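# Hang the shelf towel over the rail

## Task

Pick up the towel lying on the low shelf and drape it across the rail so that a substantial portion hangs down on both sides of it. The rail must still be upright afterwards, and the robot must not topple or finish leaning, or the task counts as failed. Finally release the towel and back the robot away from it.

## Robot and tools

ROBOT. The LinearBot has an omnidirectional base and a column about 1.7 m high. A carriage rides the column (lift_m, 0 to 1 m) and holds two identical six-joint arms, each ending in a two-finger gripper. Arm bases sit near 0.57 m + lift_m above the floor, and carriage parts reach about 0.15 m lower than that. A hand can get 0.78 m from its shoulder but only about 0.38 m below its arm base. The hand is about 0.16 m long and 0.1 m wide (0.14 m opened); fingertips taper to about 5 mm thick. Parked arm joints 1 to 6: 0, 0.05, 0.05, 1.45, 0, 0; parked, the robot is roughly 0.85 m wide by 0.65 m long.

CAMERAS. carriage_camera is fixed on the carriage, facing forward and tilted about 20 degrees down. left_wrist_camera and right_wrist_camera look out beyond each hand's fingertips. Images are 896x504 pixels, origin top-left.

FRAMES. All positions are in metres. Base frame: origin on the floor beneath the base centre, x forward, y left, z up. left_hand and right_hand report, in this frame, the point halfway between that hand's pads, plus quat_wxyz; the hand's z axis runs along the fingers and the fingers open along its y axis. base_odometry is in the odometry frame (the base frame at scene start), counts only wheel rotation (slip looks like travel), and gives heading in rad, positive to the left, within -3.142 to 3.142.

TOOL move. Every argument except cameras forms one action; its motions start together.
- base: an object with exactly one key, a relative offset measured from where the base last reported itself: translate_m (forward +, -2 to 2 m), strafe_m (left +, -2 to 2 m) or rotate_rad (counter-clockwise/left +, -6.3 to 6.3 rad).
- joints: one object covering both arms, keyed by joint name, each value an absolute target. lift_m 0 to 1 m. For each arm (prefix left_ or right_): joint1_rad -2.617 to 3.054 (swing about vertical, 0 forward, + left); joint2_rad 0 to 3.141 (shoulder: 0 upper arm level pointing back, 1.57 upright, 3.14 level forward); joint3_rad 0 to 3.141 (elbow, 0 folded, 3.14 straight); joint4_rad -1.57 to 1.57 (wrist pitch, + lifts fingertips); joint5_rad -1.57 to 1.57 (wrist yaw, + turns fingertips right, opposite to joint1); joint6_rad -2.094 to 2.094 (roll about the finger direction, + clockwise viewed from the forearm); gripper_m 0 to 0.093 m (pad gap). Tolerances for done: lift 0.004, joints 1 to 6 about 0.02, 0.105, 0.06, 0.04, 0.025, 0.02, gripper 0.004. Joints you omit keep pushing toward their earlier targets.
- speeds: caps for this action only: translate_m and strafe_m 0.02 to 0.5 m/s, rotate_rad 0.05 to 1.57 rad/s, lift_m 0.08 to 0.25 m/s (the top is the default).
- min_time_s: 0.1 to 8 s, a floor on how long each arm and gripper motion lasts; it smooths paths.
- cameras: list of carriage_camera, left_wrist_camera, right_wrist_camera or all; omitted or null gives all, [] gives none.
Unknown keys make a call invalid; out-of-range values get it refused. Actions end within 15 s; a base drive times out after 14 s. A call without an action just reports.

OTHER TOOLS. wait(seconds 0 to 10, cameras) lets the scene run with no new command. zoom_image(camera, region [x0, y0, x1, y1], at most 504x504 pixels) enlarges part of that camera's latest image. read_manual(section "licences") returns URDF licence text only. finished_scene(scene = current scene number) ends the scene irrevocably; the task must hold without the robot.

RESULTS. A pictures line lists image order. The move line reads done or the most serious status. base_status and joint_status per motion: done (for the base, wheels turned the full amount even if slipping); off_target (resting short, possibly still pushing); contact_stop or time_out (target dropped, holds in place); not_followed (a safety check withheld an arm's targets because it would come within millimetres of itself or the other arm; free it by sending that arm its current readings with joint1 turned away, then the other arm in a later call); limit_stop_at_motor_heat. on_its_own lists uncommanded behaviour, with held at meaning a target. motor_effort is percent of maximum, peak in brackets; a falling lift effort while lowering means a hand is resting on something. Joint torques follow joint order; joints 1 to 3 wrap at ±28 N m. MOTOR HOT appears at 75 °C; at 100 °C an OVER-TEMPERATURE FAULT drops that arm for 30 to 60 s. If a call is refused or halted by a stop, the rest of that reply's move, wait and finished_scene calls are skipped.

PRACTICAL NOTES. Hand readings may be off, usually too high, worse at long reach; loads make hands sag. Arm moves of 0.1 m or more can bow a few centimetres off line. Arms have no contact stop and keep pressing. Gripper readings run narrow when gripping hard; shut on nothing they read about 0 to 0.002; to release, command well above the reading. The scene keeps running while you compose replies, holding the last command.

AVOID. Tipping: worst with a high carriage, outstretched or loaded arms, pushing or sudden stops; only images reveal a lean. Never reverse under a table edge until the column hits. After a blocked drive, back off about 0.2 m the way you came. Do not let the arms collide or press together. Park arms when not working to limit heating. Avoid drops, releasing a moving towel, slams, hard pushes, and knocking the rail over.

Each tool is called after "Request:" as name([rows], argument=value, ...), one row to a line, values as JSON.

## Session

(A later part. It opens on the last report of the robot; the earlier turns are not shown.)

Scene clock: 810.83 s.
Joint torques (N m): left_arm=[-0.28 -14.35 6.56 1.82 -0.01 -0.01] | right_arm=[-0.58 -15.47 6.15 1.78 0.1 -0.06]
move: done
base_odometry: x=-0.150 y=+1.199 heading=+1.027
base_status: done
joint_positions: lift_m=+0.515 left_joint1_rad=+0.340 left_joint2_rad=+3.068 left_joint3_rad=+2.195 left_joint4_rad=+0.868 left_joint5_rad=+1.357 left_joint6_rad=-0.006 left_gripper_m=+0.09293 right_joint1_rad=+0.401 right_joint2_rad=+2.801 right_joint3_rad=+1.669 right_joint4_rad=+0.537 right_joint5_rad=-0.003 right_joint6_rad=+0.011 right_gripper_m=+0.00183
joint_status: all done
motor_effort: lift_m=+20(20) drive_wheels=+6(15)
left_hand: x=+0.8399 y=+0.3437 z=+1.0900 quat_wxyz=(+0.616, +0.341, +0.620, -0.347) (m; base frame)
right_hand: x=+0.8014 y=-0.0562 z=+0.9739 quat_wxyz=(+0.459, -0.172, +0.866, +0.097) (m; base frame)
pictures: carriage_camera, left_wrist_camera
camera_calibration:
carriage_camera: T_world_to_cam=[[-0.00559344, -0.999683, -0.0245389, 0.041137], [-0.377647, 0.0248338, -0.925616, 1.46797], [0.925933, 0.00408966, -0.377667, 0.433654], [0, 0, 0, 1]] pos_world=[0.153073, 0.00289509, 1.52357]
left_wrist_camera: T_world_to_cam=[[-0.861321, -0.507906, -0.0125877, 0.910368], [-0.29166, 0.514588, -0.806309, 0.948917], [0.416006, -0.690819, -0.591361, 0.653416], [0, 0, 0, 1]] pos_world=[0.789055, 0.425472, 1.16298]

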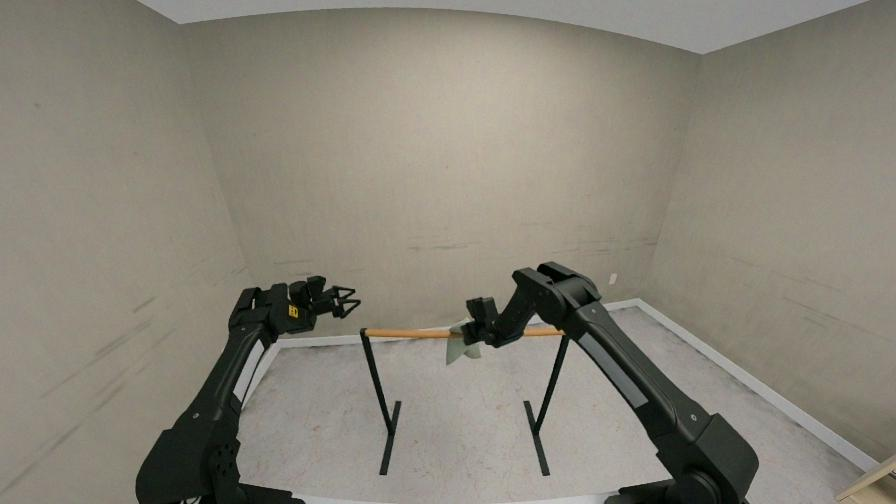

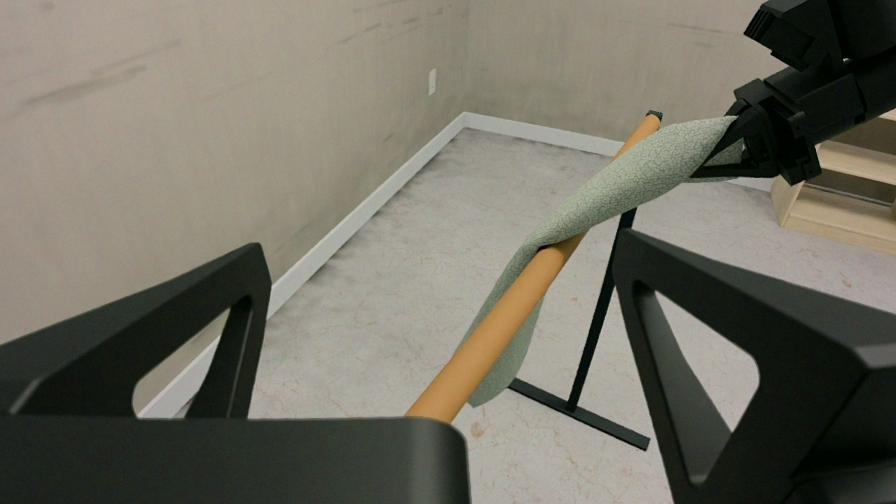

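Request:
move(base={"translate_m": -0.05}, joints={"lift_m": 0.43, "left_joint2_rad": 2.72, "left_joint3_rad": 1.85}, speeds={"translate_m": 0.05, "lift_m": 0.08}, min_time_s=1.5, cameras=["left_wrist_camera"])

Request:
move(base={"translate_m": -0.02}, joints={"lift_m": 0.35}, speeds={"translate_m": 0.05, "lift_m": 0.08}, cameras=["left_wrist_camera","carriage_camera"])

Scene clock: 820.67 s.
Joint torques (N m): left_arm=[-0.35 -18.39 5.12 1.85 0 -0.02] | right_arm=[-0.32 -15.36 5.94 1.82 0.11 -0.06]
move: done
base_odometry: x=-0.176 y=+1.156 heading=+1.028
base_status: done
joint_positions: lift_m=+0.430 left_joint1_rad=+0.340 left_joint2_rad=+2.759 left_joint3_rad=+1.862 left_joint4_rad=+0.868 left_joint5_rad=+1.357 left_joint6_rad=-0.006 left_gripper_m=+0.09293 right_joint1_rad=+0.401 right_joint2_rad=+2.801 right_joint3_rad=+1.670 right_joint4_rad=+0.541 right_joint5_rad=-0.003 right_joint6_rad=+0.011 right_gripper_m=+0.00183
joint_status: all done
motor_effort: lift_m=+19(20) drive_wheels=+6(9)
left_hand: x=+0.8191 y=+0.3363 z=+1.0761 quat_wxyz=(+0.610, +0.334, +0.626, -0.354) (m; base frame)
right_hand: x=+0.8021 y=-0.0559 z=+0.8900 quat_wxyz=(+0.461, -0.171, +0.865, +0.098) (m; base frame)
pictures: left_wrist_camera
camera_calibration:
left_wrist_camera: T_world_to_cam=[[-0.860939, -0.508564, 0.0121181, 0.861871], [-0.311159, 0.50761, -0.803438, 0.950661], [0.402449, -0.695481, -0.595266, 0.665677], [0, 0, 0, 1]] pos_world=[0.769924, 0.418718, 1.14961]

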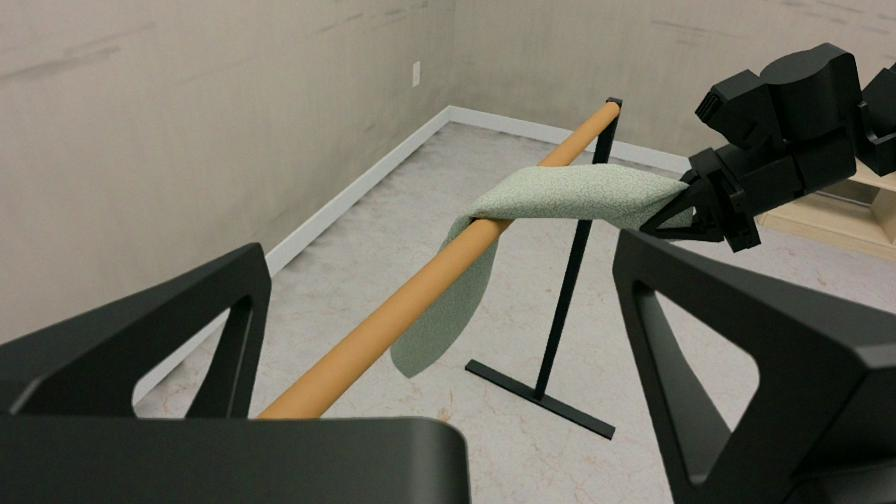

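Scene clock: 822.03 s.
Joint torques (N m): left_arm=[-0.35 -17.8 5.68 1.87 0.03 -0.01] | right_arm=[-0.46 -15.41 5.98 1.76 0.1 -0.05]
move: done
base_odometry: x=-0.186 y=+1.139 heading=+1.028
base_status: done
joint_positions: lift_m=+0.350 left_joint1_rad=+0.340 left_joint2_rad=+2.752 left_joint3_rad=+1.854 left_joint4_rad=+0.866 left_joint5_rad=+1.356 left_joint6_rad=-0.006 left_gripper_m=+0.09293 right_joint1_rad=+0.400 right_joint2_rad=+2.801 right_joint3_rad=+1.670 right_joint4_rad=+0.547 right_joint5_rad=-0.002 right_joint6_rad=+0.011 right_gripper_m=+0.00183
joint_status: all done
motor_effort: lift_m=+20(20) drive_wheels=+5(13)
left_hand: x=+0.8183 y=+0.3361 z=+0.9972 quat_wxyz=(+0.609, +0.334, +0.626, -0.354) (m; base frame)
right_hand: x=+0.8033 y=-0.0559 z=+0.8114 quat_wxyz=(+0.464, -0.171, +0.864, +0.098) (m; base frame)
pictures: carriage_camera, left_wrist_camera
camera_calibration:
carriage_camera: T_world_to_cam=[[-0.00559344, -0.999683, -0.0245389, 0.037087], [-0.377647, 0.0248338, -0.925616, 1.31521], [0.925933, 0.00408966, -0.377667, 0.371322], [0, 0, 0, 1]] pos_world=[0.153073, 0.00289509, 1.35852]
left_wrist_camera: T_world_to_cam=[[-0.860705, -0.508879, 0.0151102, 0.858934], [-0.313666, 0.506683, -0.803048, 0.889156], [0.400998, -0.695927, -0.595723, 0.620657], [0, 0, 0, 1]] pos_world=[0.769305, 0.418505, 1.0708]

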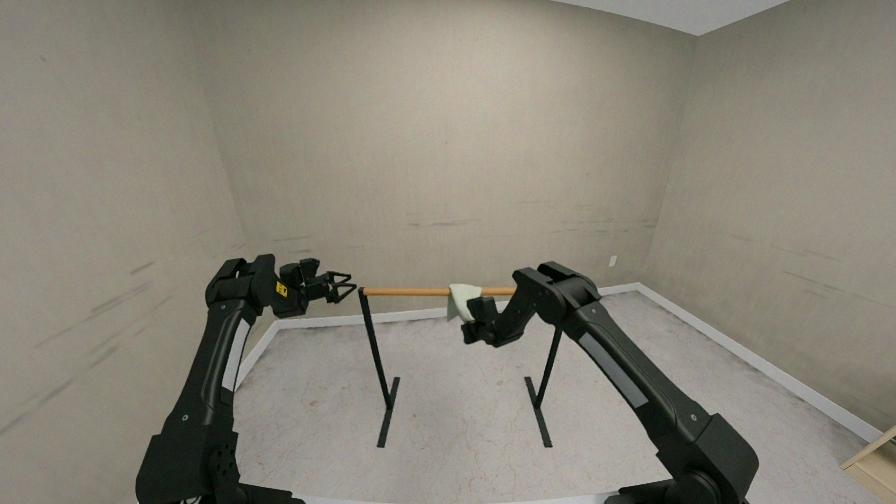

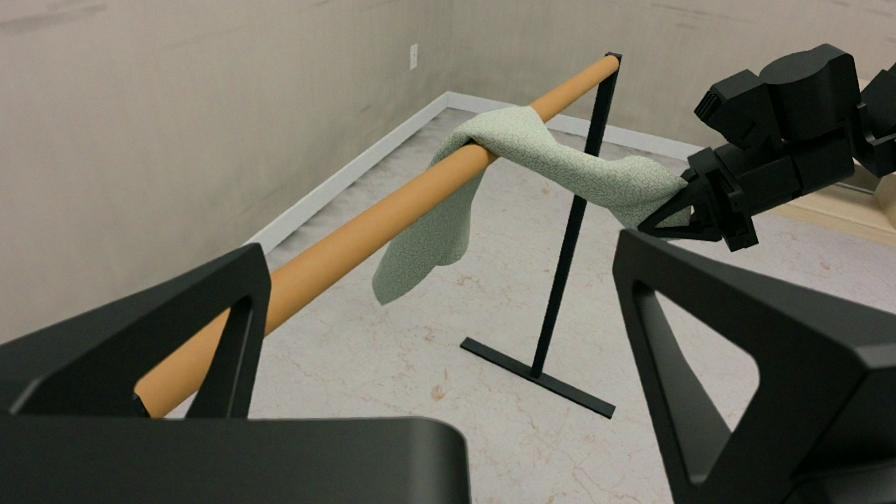

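Request:
move(base={"translate_m": 0.03}, joints={"lift_m": 0.244, "left_joint2_rad": 2.2, "left_joint3_rad": 1.32}, speeds={"translate_m": 0.05, "lift_m": 0.1}, min_time_s=1.5, cameras=["left_wrist_camera","carriage_camera"])

Scene clock: 829.70 s.
Joint torques (N m): left_arm=[-0.38 -14.76 5.33 1.88 0.03 -0.01] | right_arm=[-0.49 -15.13 5.83 1.71 0.11 -0.06]
move: done
base_odometry: x=-0.171 y=+1.165 heading=+1.028
base_status: done
joint_positions: lift_m=+0.244 left_joint1_rad=+0.340 left_joint2_rad=+2.231 left_joint3_rad=+1.330 left_joint4_rad=+0.866 left_joint5_rad=+1.353 left_joint6_rad=-0.006 left_gripper_m=+0.09293 right_joint1_rad=+0.401 right_joint2_rad=+2.801 right_joint3_rad=+1.670 right_joint4_rad=+0.548 right_joint5_rad=-0.002 right_joint6_rad=+0.011 right_gripper_m=+0.00183
joint_status: all done
motor_effort: lift_m=+20(20) drive_wheels=-1(11)
left_hand: x=+0.7407 y=+0.3089 z=+0.9984 quat_wxyz=(+0.609, +0.332, +0.628, -0.354) (m; base frame)
right_hand: x=+0.8032 y=-0.0554 z=+0.7056 quat_wxyz=(+0.464, -0.171, +0.864, +0.098) (m; base frame)
pictures: carriage_camera, left_wrist_camera
camera_calibration:
carriage_camera: T_world_to_cam=[[-0.00559344, -0.999683, -0.0245389, 0.0344858], [-0.377647, 0.0248338, -0.925616, 1.21709], [0.925933, 0.00408966, -0.377667, 0.331288], [0, 0, 0, 1]] pos_world=[0.153073, 0.00289509, 1.25252]
left_wrist_camera: T_world_to_cam=[[-0.858899, -0.511812, 0.0184571, 0.774551], [-0.318028, 0.504759, -0.802544, 0.882797], [0.401435, -0.695174, -0.596308, 0.6336], [0, 0, 0, 1]] pos_world=[0.691666, 0.391286, 1.07201]

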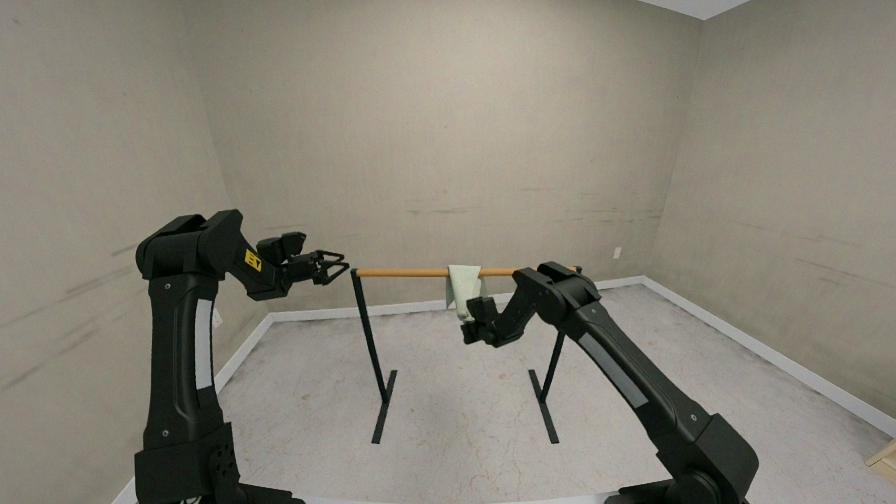

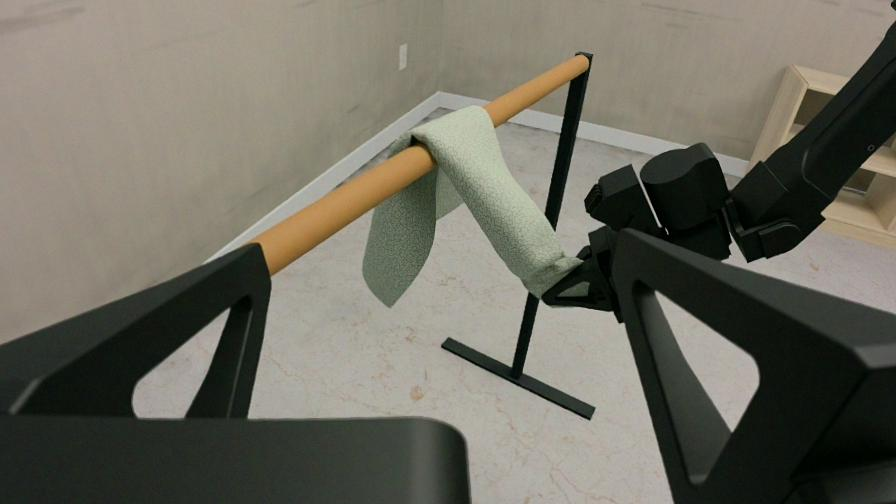

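Request:
move(base={"translate_m": 0.02}, joints={"lift_m": 0.17}, speeds={"translate_m": 0.05, "lift_m": 0.08}, cameras=["left_wrist_camera","carriage_camera"])

Request:
zoom_image(camera="carriage_camera", region=[340, 210, 600, 360])

Scene clock: 837.33 s.
Joint torques (N m): left_arm=[-0.27 -14.11 5.74 1.9 0.04 -0.01] | right_arm=[-0.27 -15.21 5.83 1.83 0.12 -0.06]
move: done
base_odometry: x=-0.160 y=+1.182 heading=+1.028
base_status: done
joint_positions: lift_m=+0.170 left_joint1_rad=+0.340 left_joint2_rad=+2.225 left_joint3_rad=+1.325 left_joint4_rad=+0.865 left_joint5_rad=+1.353 left_joint6_rad=-0.006 left_gripper_m=+0.09293 right_joint1_rad=+0.401 right_joint2_rad=+2.801 right_joint3_rad=+1.670 right_joint4_rad=+0.545 right_joint5_rad=-0.002 right_joint6_rad=+0.011 right_gripper_m=+0.00183
joint_status: all done
motor_effort: lift_m=+19(20) drive_wheels=-6(11)
left_hand: x=+0.7397 y=+0.3086 z=+0.9260 quat_wxyz=(+0.609, +0.332, +0.627, -0.354) (m; base frame)
right_hand: x=+0.8028 y=-0.0556 z=+0.6309 quat_wxyz=(+0.462, -0.171, +0.864, +0.098) (m; base frame)
pictures: carriage_camera, left_wrist_camera
camera_calibration:
carriage_camera: T_world_to_cam=[[-0.00559344, -0.999683, -0.0245389, 0.0326707], [-0.377647, 0.0248338, -0.925616, 1.14862], [0.925933, 0.00408966, -0.377667, 0.303352], [0, 0, 0, 1]] pos_world=[0.153073, 0.00289509, 1.17855]
left_wrist_camera: T_world_to_cam=[[-0.858925, -0.511821, 0.016961, 0.77626], [-0.316874, 0.505168, -0.802743, 0.82378], [0.402292, -0.69487, -0.596084, 0.589662], [0, 0, 0, 1]] pos_world=[0.690567, 0.390897, 0.999605]

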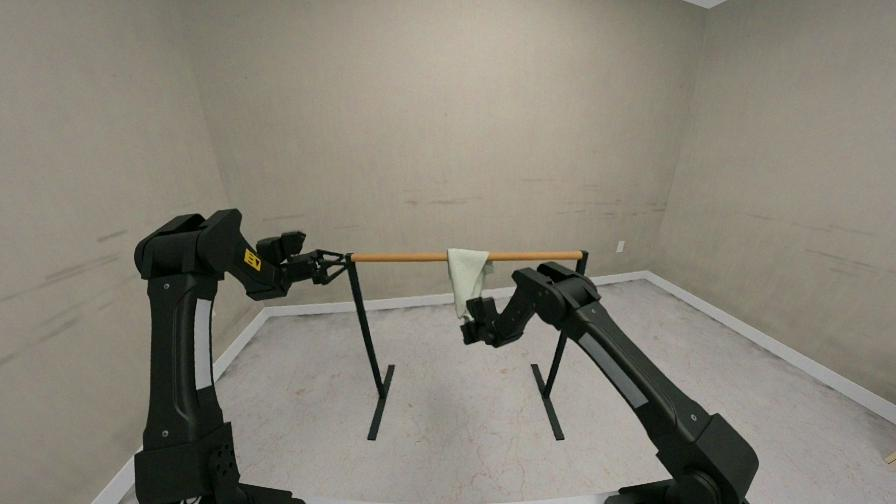

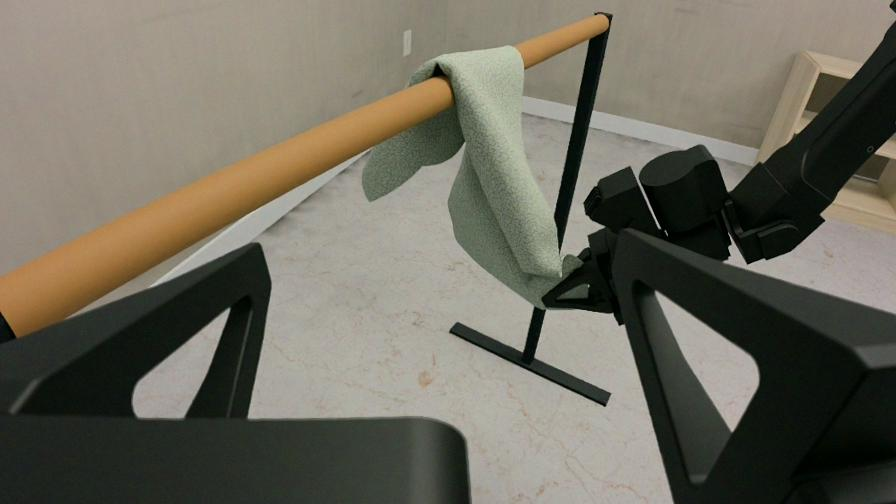

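Scaled by 1.938 from the camera's 896x504 image, which has a finer 1280x720 frame.

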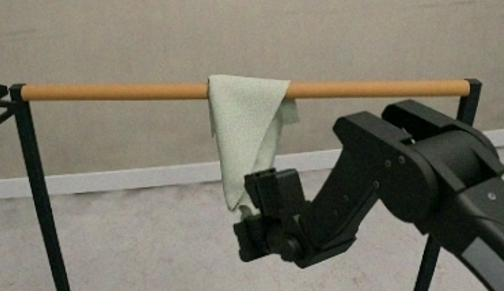

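Request:
zoom_image(camera="left_wrist_camera", region=[300, 10, 720, 370])

Scaled by 1.200 from the camera's 896x504 image, which has a finer 1280x720 frame.

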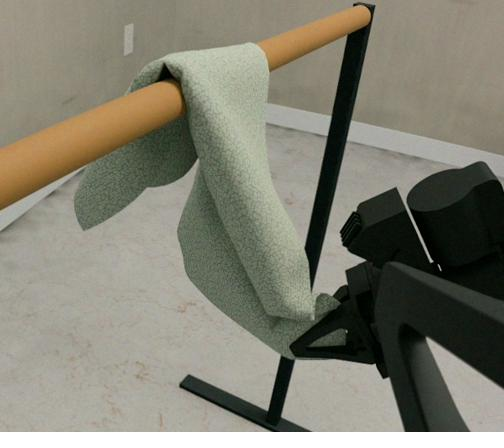

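Request:
wait(seconds=0, cameras=["left_wrist_camera"])

Request:
zoom_image(camera="left_wrist_camera", region=[300, 10, 720, 370])

Scene clock: 847.63 s.
Joint torques (N m): left_arm=[-0.38 -14.17 5.64 1.88 0.04 0] | right_arm=[-0.31 -15.35 5.87 1.79 0.11 -0.06]
MOTOR HOT: joint 2 (shoulder) of the right arm reports 75 °C; the controller stops that arm at 100 °C. To cool a motor, set the load down, stop pushing, or move to a pose that needs little force.
base_odometry: x=-0.160 y=+1.182 heading=+1.028
base_status: done
joint_positions: lift_m=+0.170 left_joint1_rad=+0.340 left_joint2_rad=+2.225 left_joint3_rad=+1.325 left_joint4_rad=+0.865 left_joint5_rad=+1.353 left_joint6_rad=-0.006 left_gripper_m=+0.09293 right_joint1_rad=+0.401 right_joint2_rad=+2.801 right_joint3_rad=+1.670 right_joint4_rad=+0.545 right_joint5_rad=-0.002 right_joint6_rad=+0.011 right_gripper_m=+0.00183
joint_status: all done
motor_effort: lift_m=+20(20) drive_wheels=-6(11)
left_hand: x=+0.7397 y=+0.3086 z=+0.9260 quat_wxyz=(+0.609, +0.332, +0.627, -0.354) (m; base frame)
right_hand: x=+0.8028 y=-0.0556 z=+0.6309 quat_wxyz=(+0.462, -0.171, +0.864, +0.098) (m; base frame)
pictures: left_wrist_camera
camera_calibration:
left_wrist_camera: T_world_to_cam=[[-0.858925, -0.511821, 0.016961, 0.77626], [-0.316874, 0.505168, -0.802743, 0.82378], [0.402292, -0.69487, -0.596084, 0.589662], [0, 0, 0, 1]] pos_world=[0.690567, 0.390897, 0.999605]

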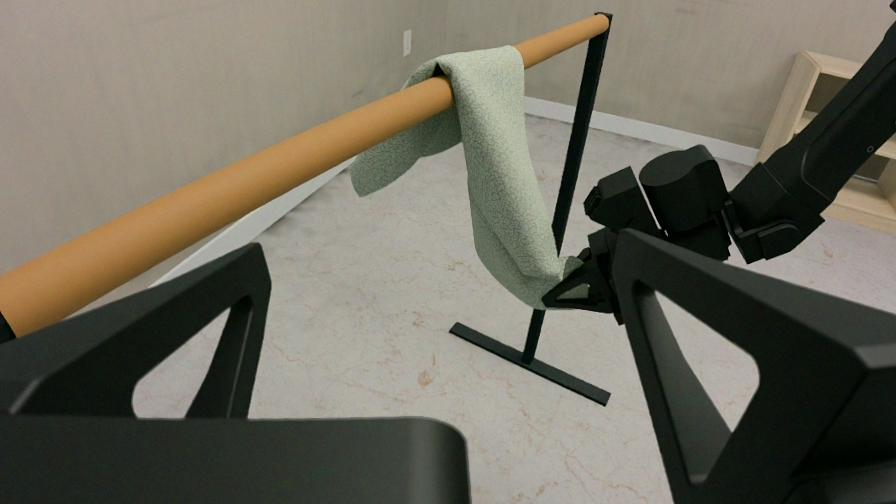

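Scaled by 1.200 from the camera's 896x504 image, which has a finer 1280x720 frame.

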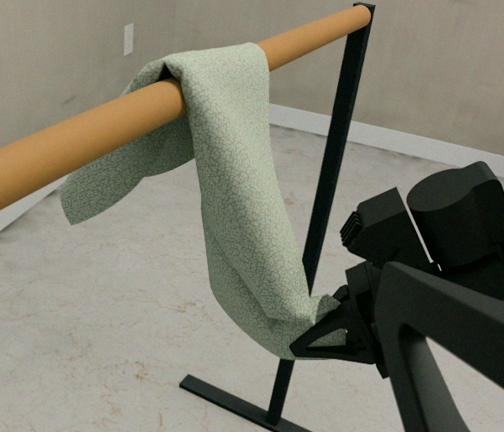

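Request:
move(joints={"left_joint1_rad": 0.25, "left_joint2_rad": 2.15, "left_joint3_rad": 1.85, "left_joint4_rad": 0.2, "left_joint5_rad": 1.2}, min_time_s=1.5, cameras=["left_wrist_camera"])

Request:
zoom_image(camera="left_wrist_camera", region=[300, 10, 720, 430])

Scene clock: 869.77 s.
Joint torques (N m): left_arm=[-0.75 -16.27 9.05 1.81 0 -0.01] | right_arm=[-0.34 -15.31 5.91 1.8 0.11 -0.07]
move: done
MOTOR HOT: still on. Joint 2 (shoulder) of the right arm reports 77 °C.
base_odometry: x=-0.160 y=+1.182 heading=+1.028
base_status: not commanded
joint_positions: lift_m=+0.170 left_joint1_rad=+0.255 left_joint2_rad=+2.188 left_joint3_rad=+1.827 left_joint4_rad=+0.224 left_joint5_rad=+1.214 left_joint6_rad=-0.006 left_gripper_m=+0.09293 right_joint1_rad=+0.401 right_joint2_rad=+2.801 right_joint3_rad=+1.670 right_joint4_rad=+0.545 right_joint5_rad=-0.002 right_joint6_rad=+0.011 right_gripper_m=+0.00183
joint_status: all done
motor_effort: lift_m=+20(20) drive_wheels=-6(6)
left_hand: x=+0.7995 y=+0.2872 z=+1.0420 quat_wxyz=(+0.589, +0.291, +0.662, -0.359) (m; base frame)
right_hand: x=+0.8028 y=-0.0556 z=+0.6309 quat_wxyz=(+0.462, -0.171, +0.864, +0.098) (m; base frame)
pictures: left_wrist_camera
camera_calibration:
left_wrist_camera: T_world_to_cam=[[-0.823993, -0.555649, 0.110861, 0.701488], [-0.421857, 0.471019, -0.774712, 1.01113], [0.37825, -0.685124, -0.622521, 0.66388], [0, 0, 0, 1]] pos_world=[0.75346, 0.368359, 1.11885]

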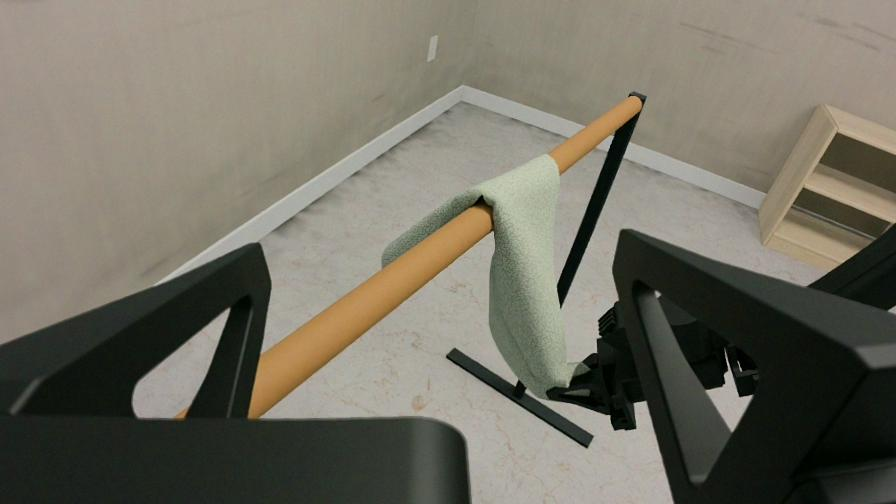

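Scaled by 1.200 from the camera's 896x504 image, which has a finer 1280x720 frame.

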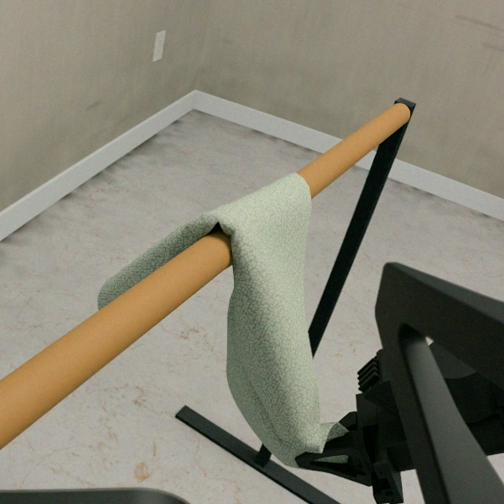

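Request:
move(base={"translate_m": 0.03}, speeds={"translate_m": 0.04}, cameras=["left_wrist_camera","right_wrist_camera"])

Request:
zoom_image(camera="left_wrist_camera", region=[300, 10, 720, 430])

Scene clock: 884.97 s.
Joint torques (N m): left_arm=[-0.76 -15.9 9.11 1.9 -0.01 -0.01] | right_arm=[-0.2 -15.25 5.86 1.78 0.1 -0.05]
move: done
MOTOR HOT: still on. Joint 2 (shoulder) of the right arm reports 78 °C.
base_odometry: x=-0.145 y=+1.208 heading=+1.028
base_status: done
joint_positions: lift_m=+0.170 left_joint1_rad=+0.255 left_joint2_rad=+2.183 left_joint3_rad=+1.828 left_joint4_rad=+0.216 left_joint5_rad=+1.212 left_joint6_rad=-0.006 left_gripper_m=+0.09293 right_joint1_rad=+0.401 right_joint2_rad=+2.801 right_joint3_rad=+1.670 right_joint4_rad=+0.545 right_joint5_rad=-0.002 right_joint6_rad=+0.011 right_gripper_m=+0.00183
joint_status: not commanded
motor_effort: lift_m=+20(20) drive_wheels=+3(9)
left_hand: x=+0.7989 y=+0.2872 z=+1.0438 quat_wxyz=(+0.589, +0.290, +0.663, -0.359) (m; base frame)
right_hand: x=+0.8028 y=-0.0556 z=+0.6309 quat_wxyz=(+0.462, -0.171, +0.864, +0.098) (m; base frame)
pictures: left_wrist_camera, right_wrist_camera
camera_calibration:
left_wrist_camera: T_world_to_cam=[[-0.822474, -0.557485, 0.112902, 0.697971], [-0.424699, 0.469847, -0.77387, 1.01404], [0.378374, -0.684437, -0.6232, 0.665651], [0, 0, 0, 1]] pos_world=[0.752859, 0.368263, 1.12076]
right_wrist_camera: T_world_to_cam=[[0.419453, -0.905668, -0.0618451, -0.338747], [-0.854202, -0.370722, -0.364561, 0.907144], [0.307244, 0.205744, -0.929124, 0.477643], [0, 0, 0, 1]] pos_world=[0.770219, -0.0687664, 0.753549]

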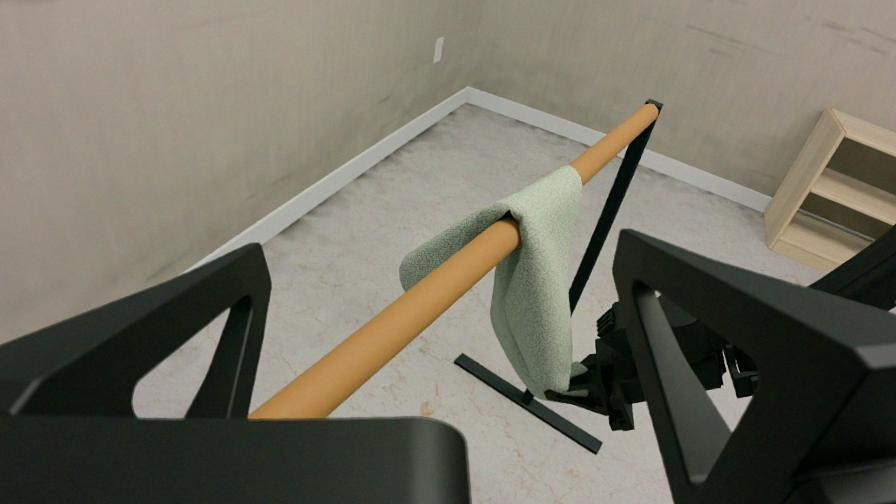

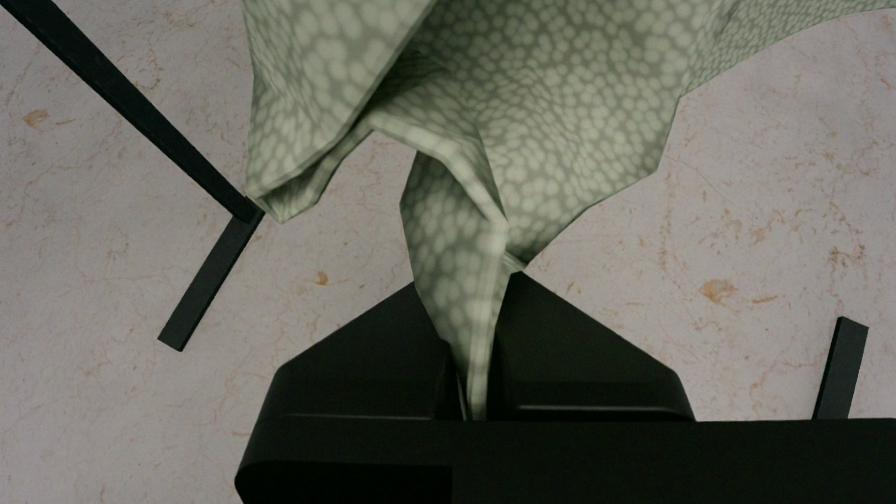

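Scaled by 1.200 from the camera's 896x504 image, which has a finer 1280x720 frame.

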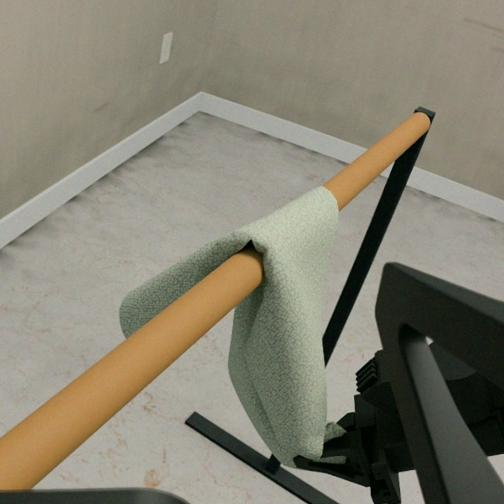

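Request:
move(joints={"right_gripper_m": 0.045}, min_time_s=2.5, cameras=["left_wrist_camera","right_wrist_camera"])

Request:
zoom_image(camera="left_wrist_camera", region=[300, 10, 720, 430])

Scene clock: 892.93 s.
Joint torques (N m): left_arm=[-0.77 -15.91 9.03 1.89 0.01 -0.01] | right_arm=[-0.35 -15.19 5.87 1.79 0.11 -0.05]
move: done
MOTOR HOT: still on. Joint 2 (shoulder) of the right arm reports 78 °C.
base_odometry: x=-0.145 y=+1.208 heading=+1.028
base_status: not commanded
joint_positions: lift_m=+0.170 left_joint1_rad=+0.255 left_joint2_rad=+2.183 left_joint3_rad=+1.829 left_joint4_rad=+0.216 left_joint5_rad=+1.212 left_joint6_rad=-0.006 left_gripper_m=+0.09293 right_joint1_rad=+0.401 right_joint2_rad=+2.801 right_joint3_rad=+1.670 right_joint4_rad=+0.545 right_joint5_rad=-0.002 right_joint6_rad=+0.011 right_gripper_m=+0.04489
joint_status: all done
motor_effort: lift_m=+20(20) drive_wheels=+3(3)
left_hand: x=+0.7989 y=+0.2872 z=+1.0440 quat_wxyz=(+0.589, +0.290, +0.663, -0.359) (m; base frame)
right_hand: x=+0.8028 y=-0.0556 z=+0.6309 quat_wxyz=(+0.462, -0.171, +0.864, +0.098) (m; base frame)
pictures: left_wrist_camera, right_wrist_camera
camera_calibration:
left_wrist_camera: T_world_to_cam=[[-0.822516, -0.557496, 0.112545, 0.698381], [-0.424414, 0.469921, -0.773981, 1.01402], [0.378604, -0.684377, -0.623126, 0.66546], [0, 0, 0, 1]] pos_world=[0.752848, 0.36826, 1.1209]
right_wrist_camera: T_world_to_cam=[[0.419453, -0.905668, -0.0618451, -0.338747], [-0.854202, -0.370722, -0.364561, 0.907144], [0.307244, 0.205744, -0.929124, 0.477643], [0, 0, 0, 1]] pos_world=[0.770219, -0.0687664, 0.753549]

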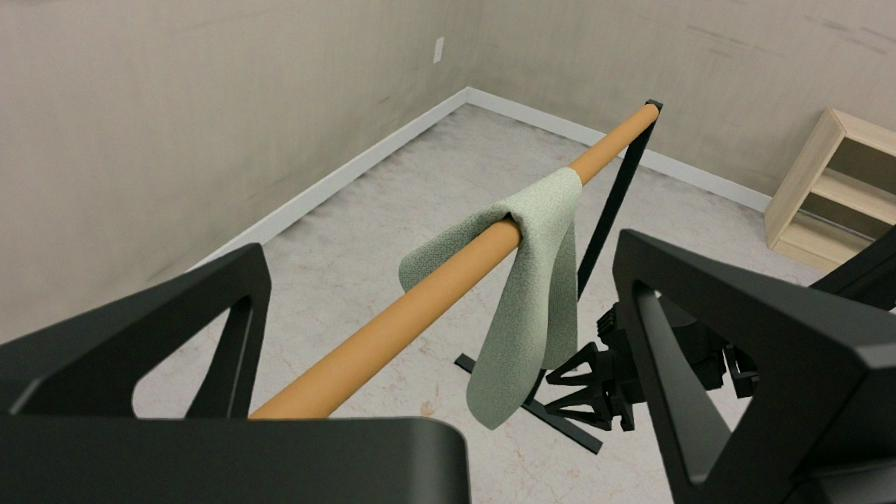

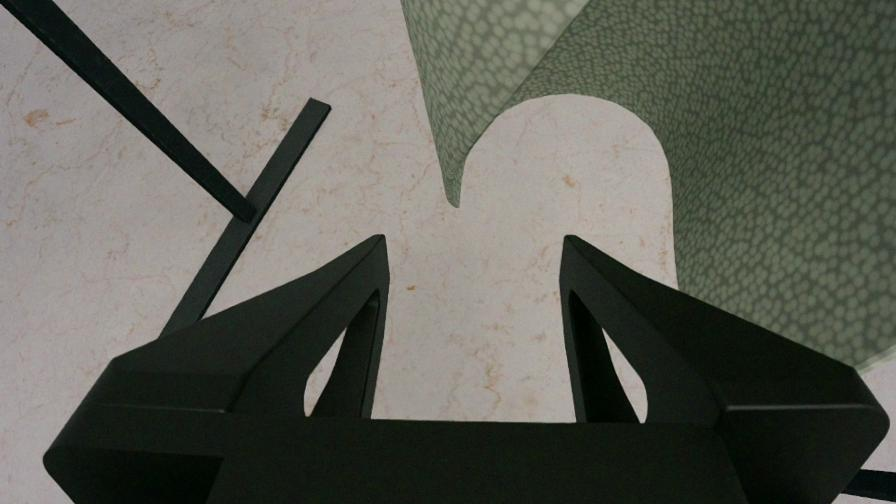

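Scaled by 1.200 from the camera's 896x504 image, which has a finer 1280x720 frame.

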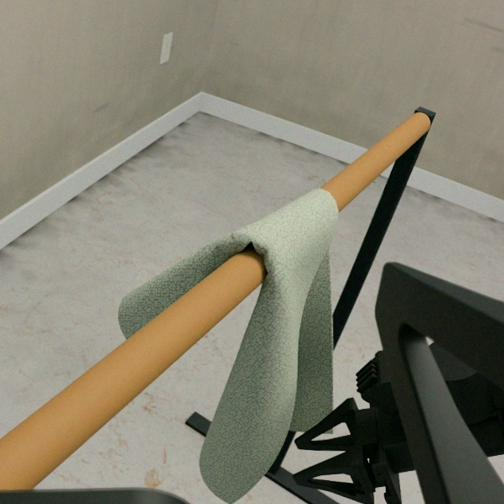

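Request:
move(base={"translate_m": -0.25}, speeds={"translate_m": 0.1}, cameras=["left_wrist_camera","carriage_camera","right_wrist_camera"])

Request:
zoom_image(camera="left_wrist_camera", region=[300, 10, 720, 430])

Scene clock: 898.73 s.
Joint torques (N m): left_arm=[-0.68 -15.76 9.07 1.92 0.01 -0.01] | right_arm=[-0.2 -15.12 6.02 1.8 0.11 -0.06]
move: done
MOTOR HOT: still on. Joint 2 (shoulder) of the right arm reports 79 °C.
base_odometry: x=-0.274 y=+0.994 heading=+1.028
base_status: done
joint_positions: lift_m=+0.170 left_joint1_rad=+0.255 left_joint2_rad=+2.183 left_joint3_rad=+1.829 left_joint4_rad=+0.216 left_joint5_rad=+1.211 left_joint6_rad=-0.006 left_gripper_m=+0.09293 right_joint1_rad=+0.400 right_joint2_rad=+2.801 right_joint3_rad=+1.670 right_joint4_rad=+0.545 right_joint5_rad=-0.002 right_joint6_rad=+0.011 right_gripper_m=+0.04489
joint_status: not commanded
motor_effort: lift_m=+20(20) drive_wheels=-4(10)
left_hand: x=+0.7989 y=+0.2870 z=+1.0441 quat_wxyz=(+0.589, +0.290, +0.663, -0.359) (m; base frame)
right_hand: x=+0.8031 y=-0.0564 z=+0.6309 quat_wxyz=(+0.462, -0.171, +0.865, +0.097) (m; base frame)
pictures: carriage_camera, left_wrist_camera, right_wrist_camera
camera_calibration:
carriage_camera: T_world_to_cam=[[-0.00559344, -0.999683, -0.0245389, 0.0326707], [-0.377647, 0.0248338, -0.925616, 1.14862], [0.925933, 0.00408966, -0.377667, 0.303352], [0, 0, 0, 1]] pos_world=[0.153073, 0.00289509, 1.17855]
left_wrist_camera: T_world_to_cam=[[-0.822516, -0.557499, 0.112527, 0.698338], [-0.424422, 0.469962, -0.773952, 1.01416], [0.378593, -0.684347, -0.623166, 0.665411], [0, 0, 0, 1]] pos_world=[0.752907, 0.368076, 1.12099]
right_wrist_camera: T_world_to_cam=[[0.418133, -0.906292, -0.0616346, -0.338642], [-0.854713, -0.369544, -0.364559, 0.907614], [0.307621, 0.205114, -0.929138, 0.477369], [0, 0, 0, 1]] pos_world=[0.770498, -0.0694214, 0.753549]

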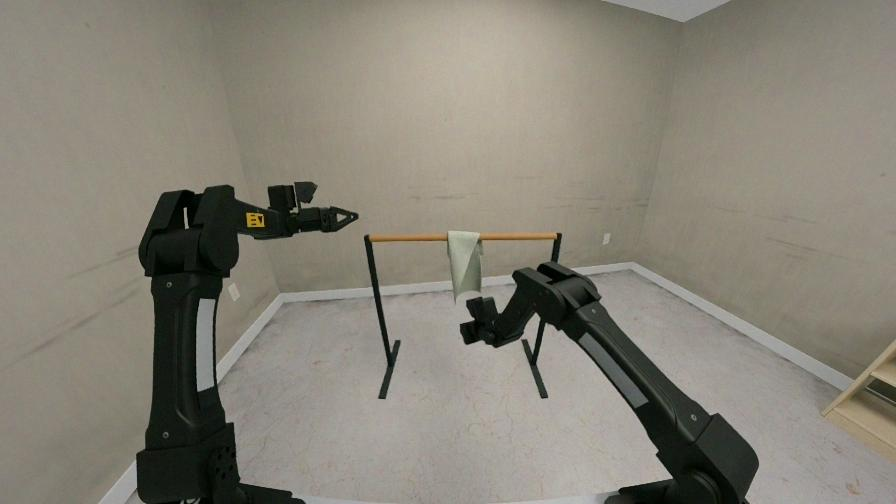

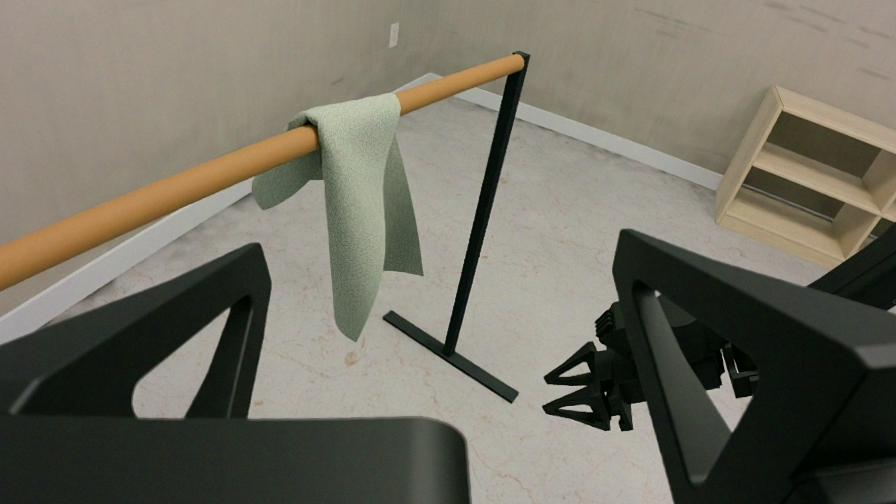

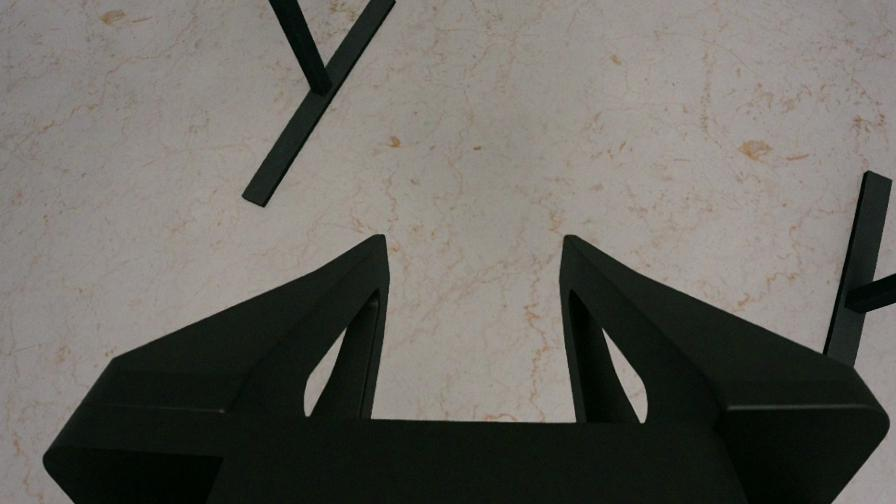

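Scaled by 1.200 from the camera's 896x504 image, which has a finer 1280x720 frame.

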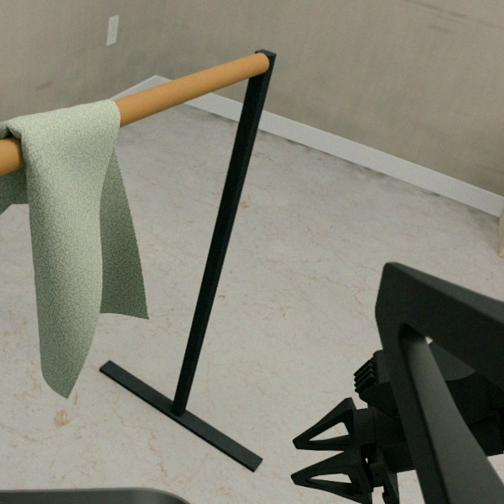

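Request:
move(joints={"right_joint1_rad": 0, "right_joint2_rad": 0.05, "right_joint3_rad": 0.05, "right_joint4_rad": 1.45, "right_joint5_rad": 0, "right_joint6_rad": 0}, min_time_s=4, cameras=["left_wrist_camera","carriage_camera"])

Request:
zoom_image(camera="carriage_camera", region=[340, 200, 600, 350])

Scene clock: 906.53 s.
Joint torques (N m): left_arm=[-0.69 -15.83 9.03 1.89 0.02 -0.02] | right_arm=[-0.9 2.74 4.9 0.06 0.11 -0.06]
move: done
MOTOR HOT: still on. Joint 2 (shoulder) of the right arm reports 77 °C.
base_odometry: x=-0.274 y=+0.994 heading=+1.028
base_status: not commanded
joint_positions: lift_m=+0.170 left_joint1_rad=+0.255 left_joint2_rad=+2.183 left_joint3_rad=+1.829 left_joint4_rad=+0.216 left_joint5_rad=+1.211 left_joint6_rad=-0.006 left_gripper_m=+0.09293 right_joint1_rad=+0.007 right_joint2_rad=+0.062 right_joint3_rad=+0.061 right_joint4_rad=+1.435 right_joint5_rad=-0.002 right_joint6_rad=+0.011 right_gripper_m=+0.04489
joint_status: all done
motor_effort: lift_m=+20(20) drive_wheels=-3(3)
left_hand: x=+0.7989 y=+0.2870 z=+1.0440 quat_wxyz=(+0.589, +0.290, +0.663, -0.359) (m; base frame)
right_hand: x=+0.2562 y=-0.3023 z=+1.1946 quat_wxyz=(+0.998, -0.001, +0.069, +0.009) (m; base frame)
pictures: carriage_camera, left_wrist_camera
camera_calibration:
carriage_camera: T_world_to_cam=[[-0.00559344, -0.999683, -0.0245389, 0.0326706], [-0.377647, 0.0248338, -0.925616, 1.14862], [0.925933, 0.00408966, -0.377667, 0.303352], [0, 0, 0, 1]] pos_world=[0.153073, 0.00289509, 1.17855]
left_wrist_camera: T_world_to_cam=[[-0.822475, -0.557488, 0.112885, 0.697928], [-0.424708, 0.469888, -0.77384, 1.01425], [0.378363, -0.684407, -0.62324, 0.665659], [0, 0, 0, 1]] pos_world=[0.752928, 0.368082, 1.12095]

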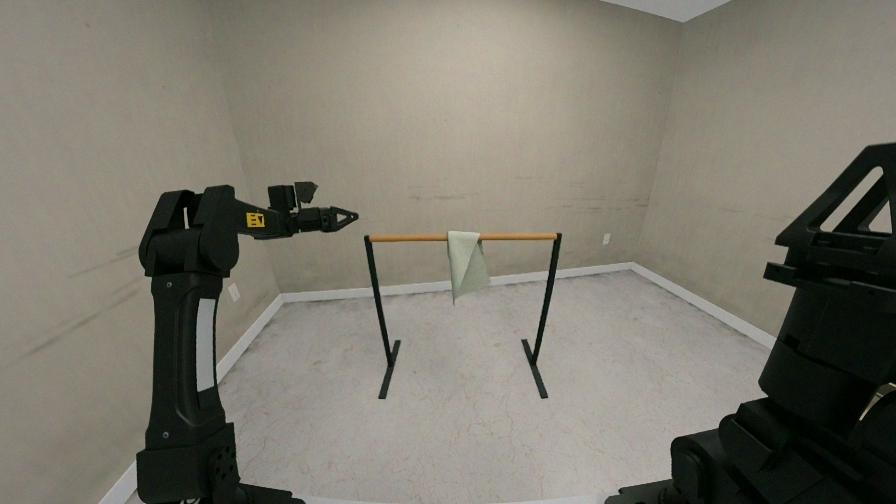

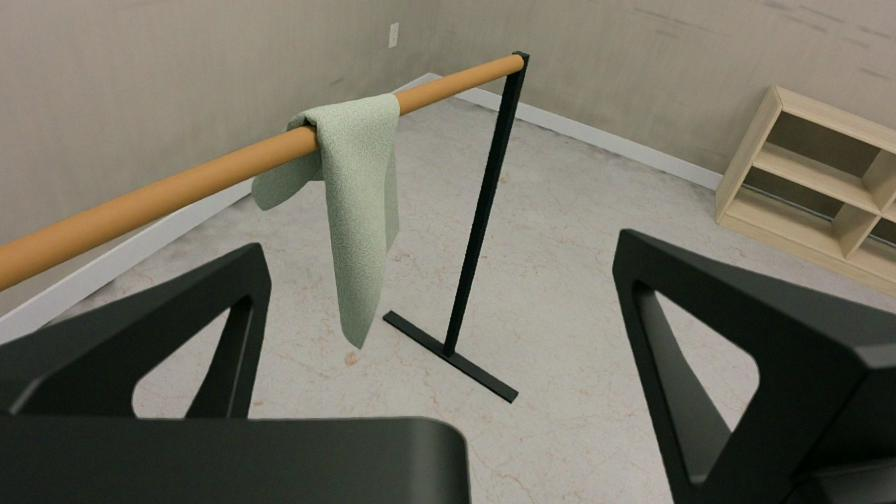

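Scaled by 1.938 from the camera's 896x504 image, which has a finer 1280x720 frame.

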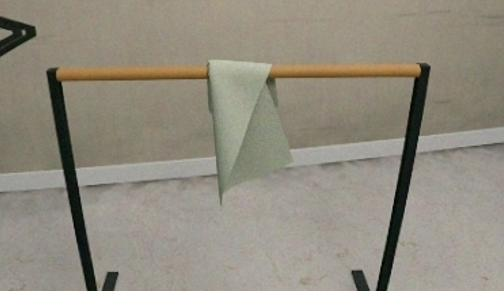

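Request:
move(base={"translate_m": 0.4}, speeds={"translate_m": 0.15}, cameras=["left_wrist_camera","carriage_camera"])

Request:
zoom_image(camera="left_wrist_camera", region=[300, 60, 720, 480])

Scene clock: 916.40 s.
Joint torques (N m): left_arm=[-0.65 -15.88 9.03 1.92 0.01 -0.01] | right_arm=[-0.91 2.69 4.92 -0.05 0.1 -0.06]
move: done
MOTOR HOT: cleared for the motors of the right arm.
base_odometry: x=-0.068 y=+1.336 heading=+1.029
base_status: done
joint_positions: lift_m=+0.170 left_joint1_rad=+0.254 left_joint2_rad=+2.181 left_joint3_rad=+1.829 left_joint4_rad=+0.215 left_joint5_rad=+1.211 left_joint6_rad=-0.006 left_gripper_m=+0.09293 right_joint1_rad=+0.007 right_joint2_rad=+0.062 right_joint3_rad=+0.061 right_joint4_rad=+1.441 right_joint5_rad=-0.002 right_joint6_rad=+0.011 right_gripper_m=+0.04489
joint_status: not commanded
motor_effort: lift_m=+20(20) drive_wheels=-5(11)
left_hand: x=+0.7988 y=+0.2868 z=+1.0445 quat_wxyz=(+0.589, +0.290, +0.663, -0.359) (m; base frame)
right_hand: x=+0.2547 y=-0.3023 z=+1.1948 quat_wxyz=(+0.998, -0.001, +0.066, +0.009) (m; base frame)
pictures: carriage_camera, left_wrist_camera
camera_calibration:
carriage_camera: T_world_to_cam=[[-0.00559344, -0.999683, -0.0245389, 0.0326706], [-0.377647, 0.0248338, -0.925616, 1.14862], [0.925933, 0.00408966, -0.377667, 0.303352], [0, 0, 0, 1]] pos_world=[0.153073, 0.00289509, 1.17855]
left_wrist_camera: T_world_to_cam=[[-0.822517, -0.557501, 0.11251, 0.698042], [-0.424431, 0.470003, -0.773922, 1.01452], [0.378583, -0.684317, -0.623206, 0.665632], [0, 0, 0, 1]] pos_world=[0.752747, 0.367836, 1.12145]

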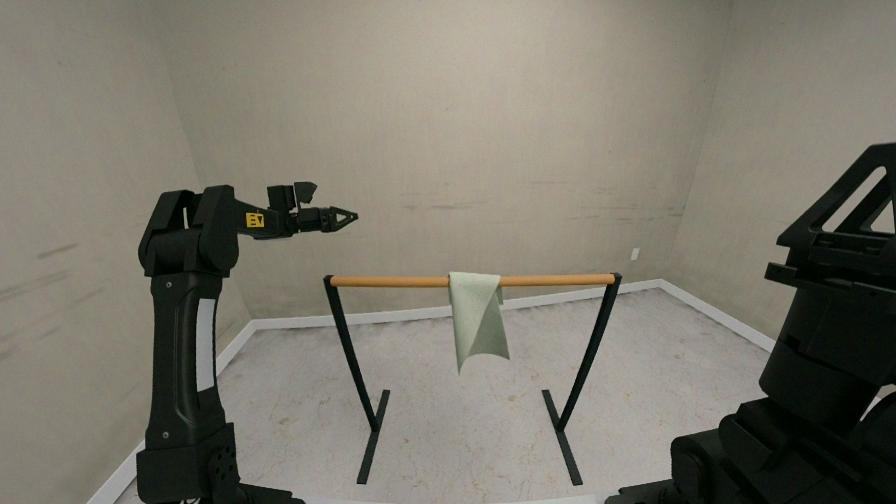

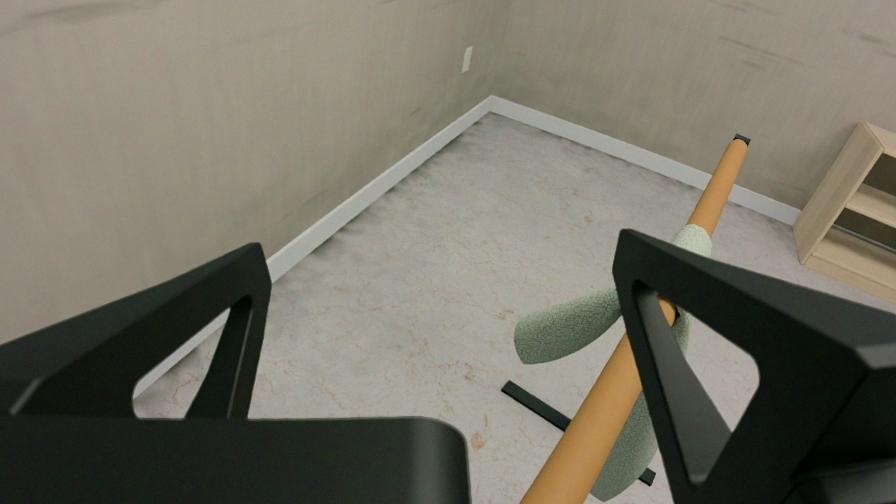

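Scaled by 1.200 from the camera's 896x504 image, which has a finer 1280x720 frame.

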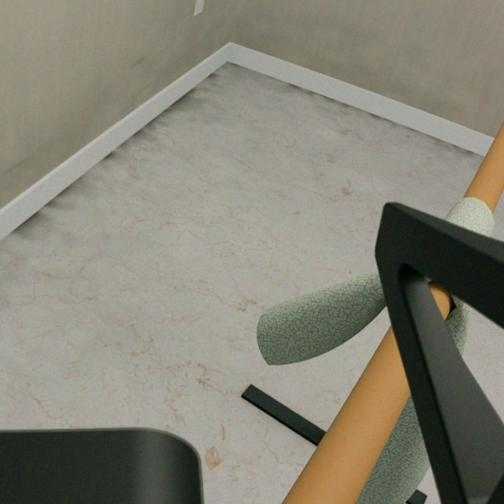

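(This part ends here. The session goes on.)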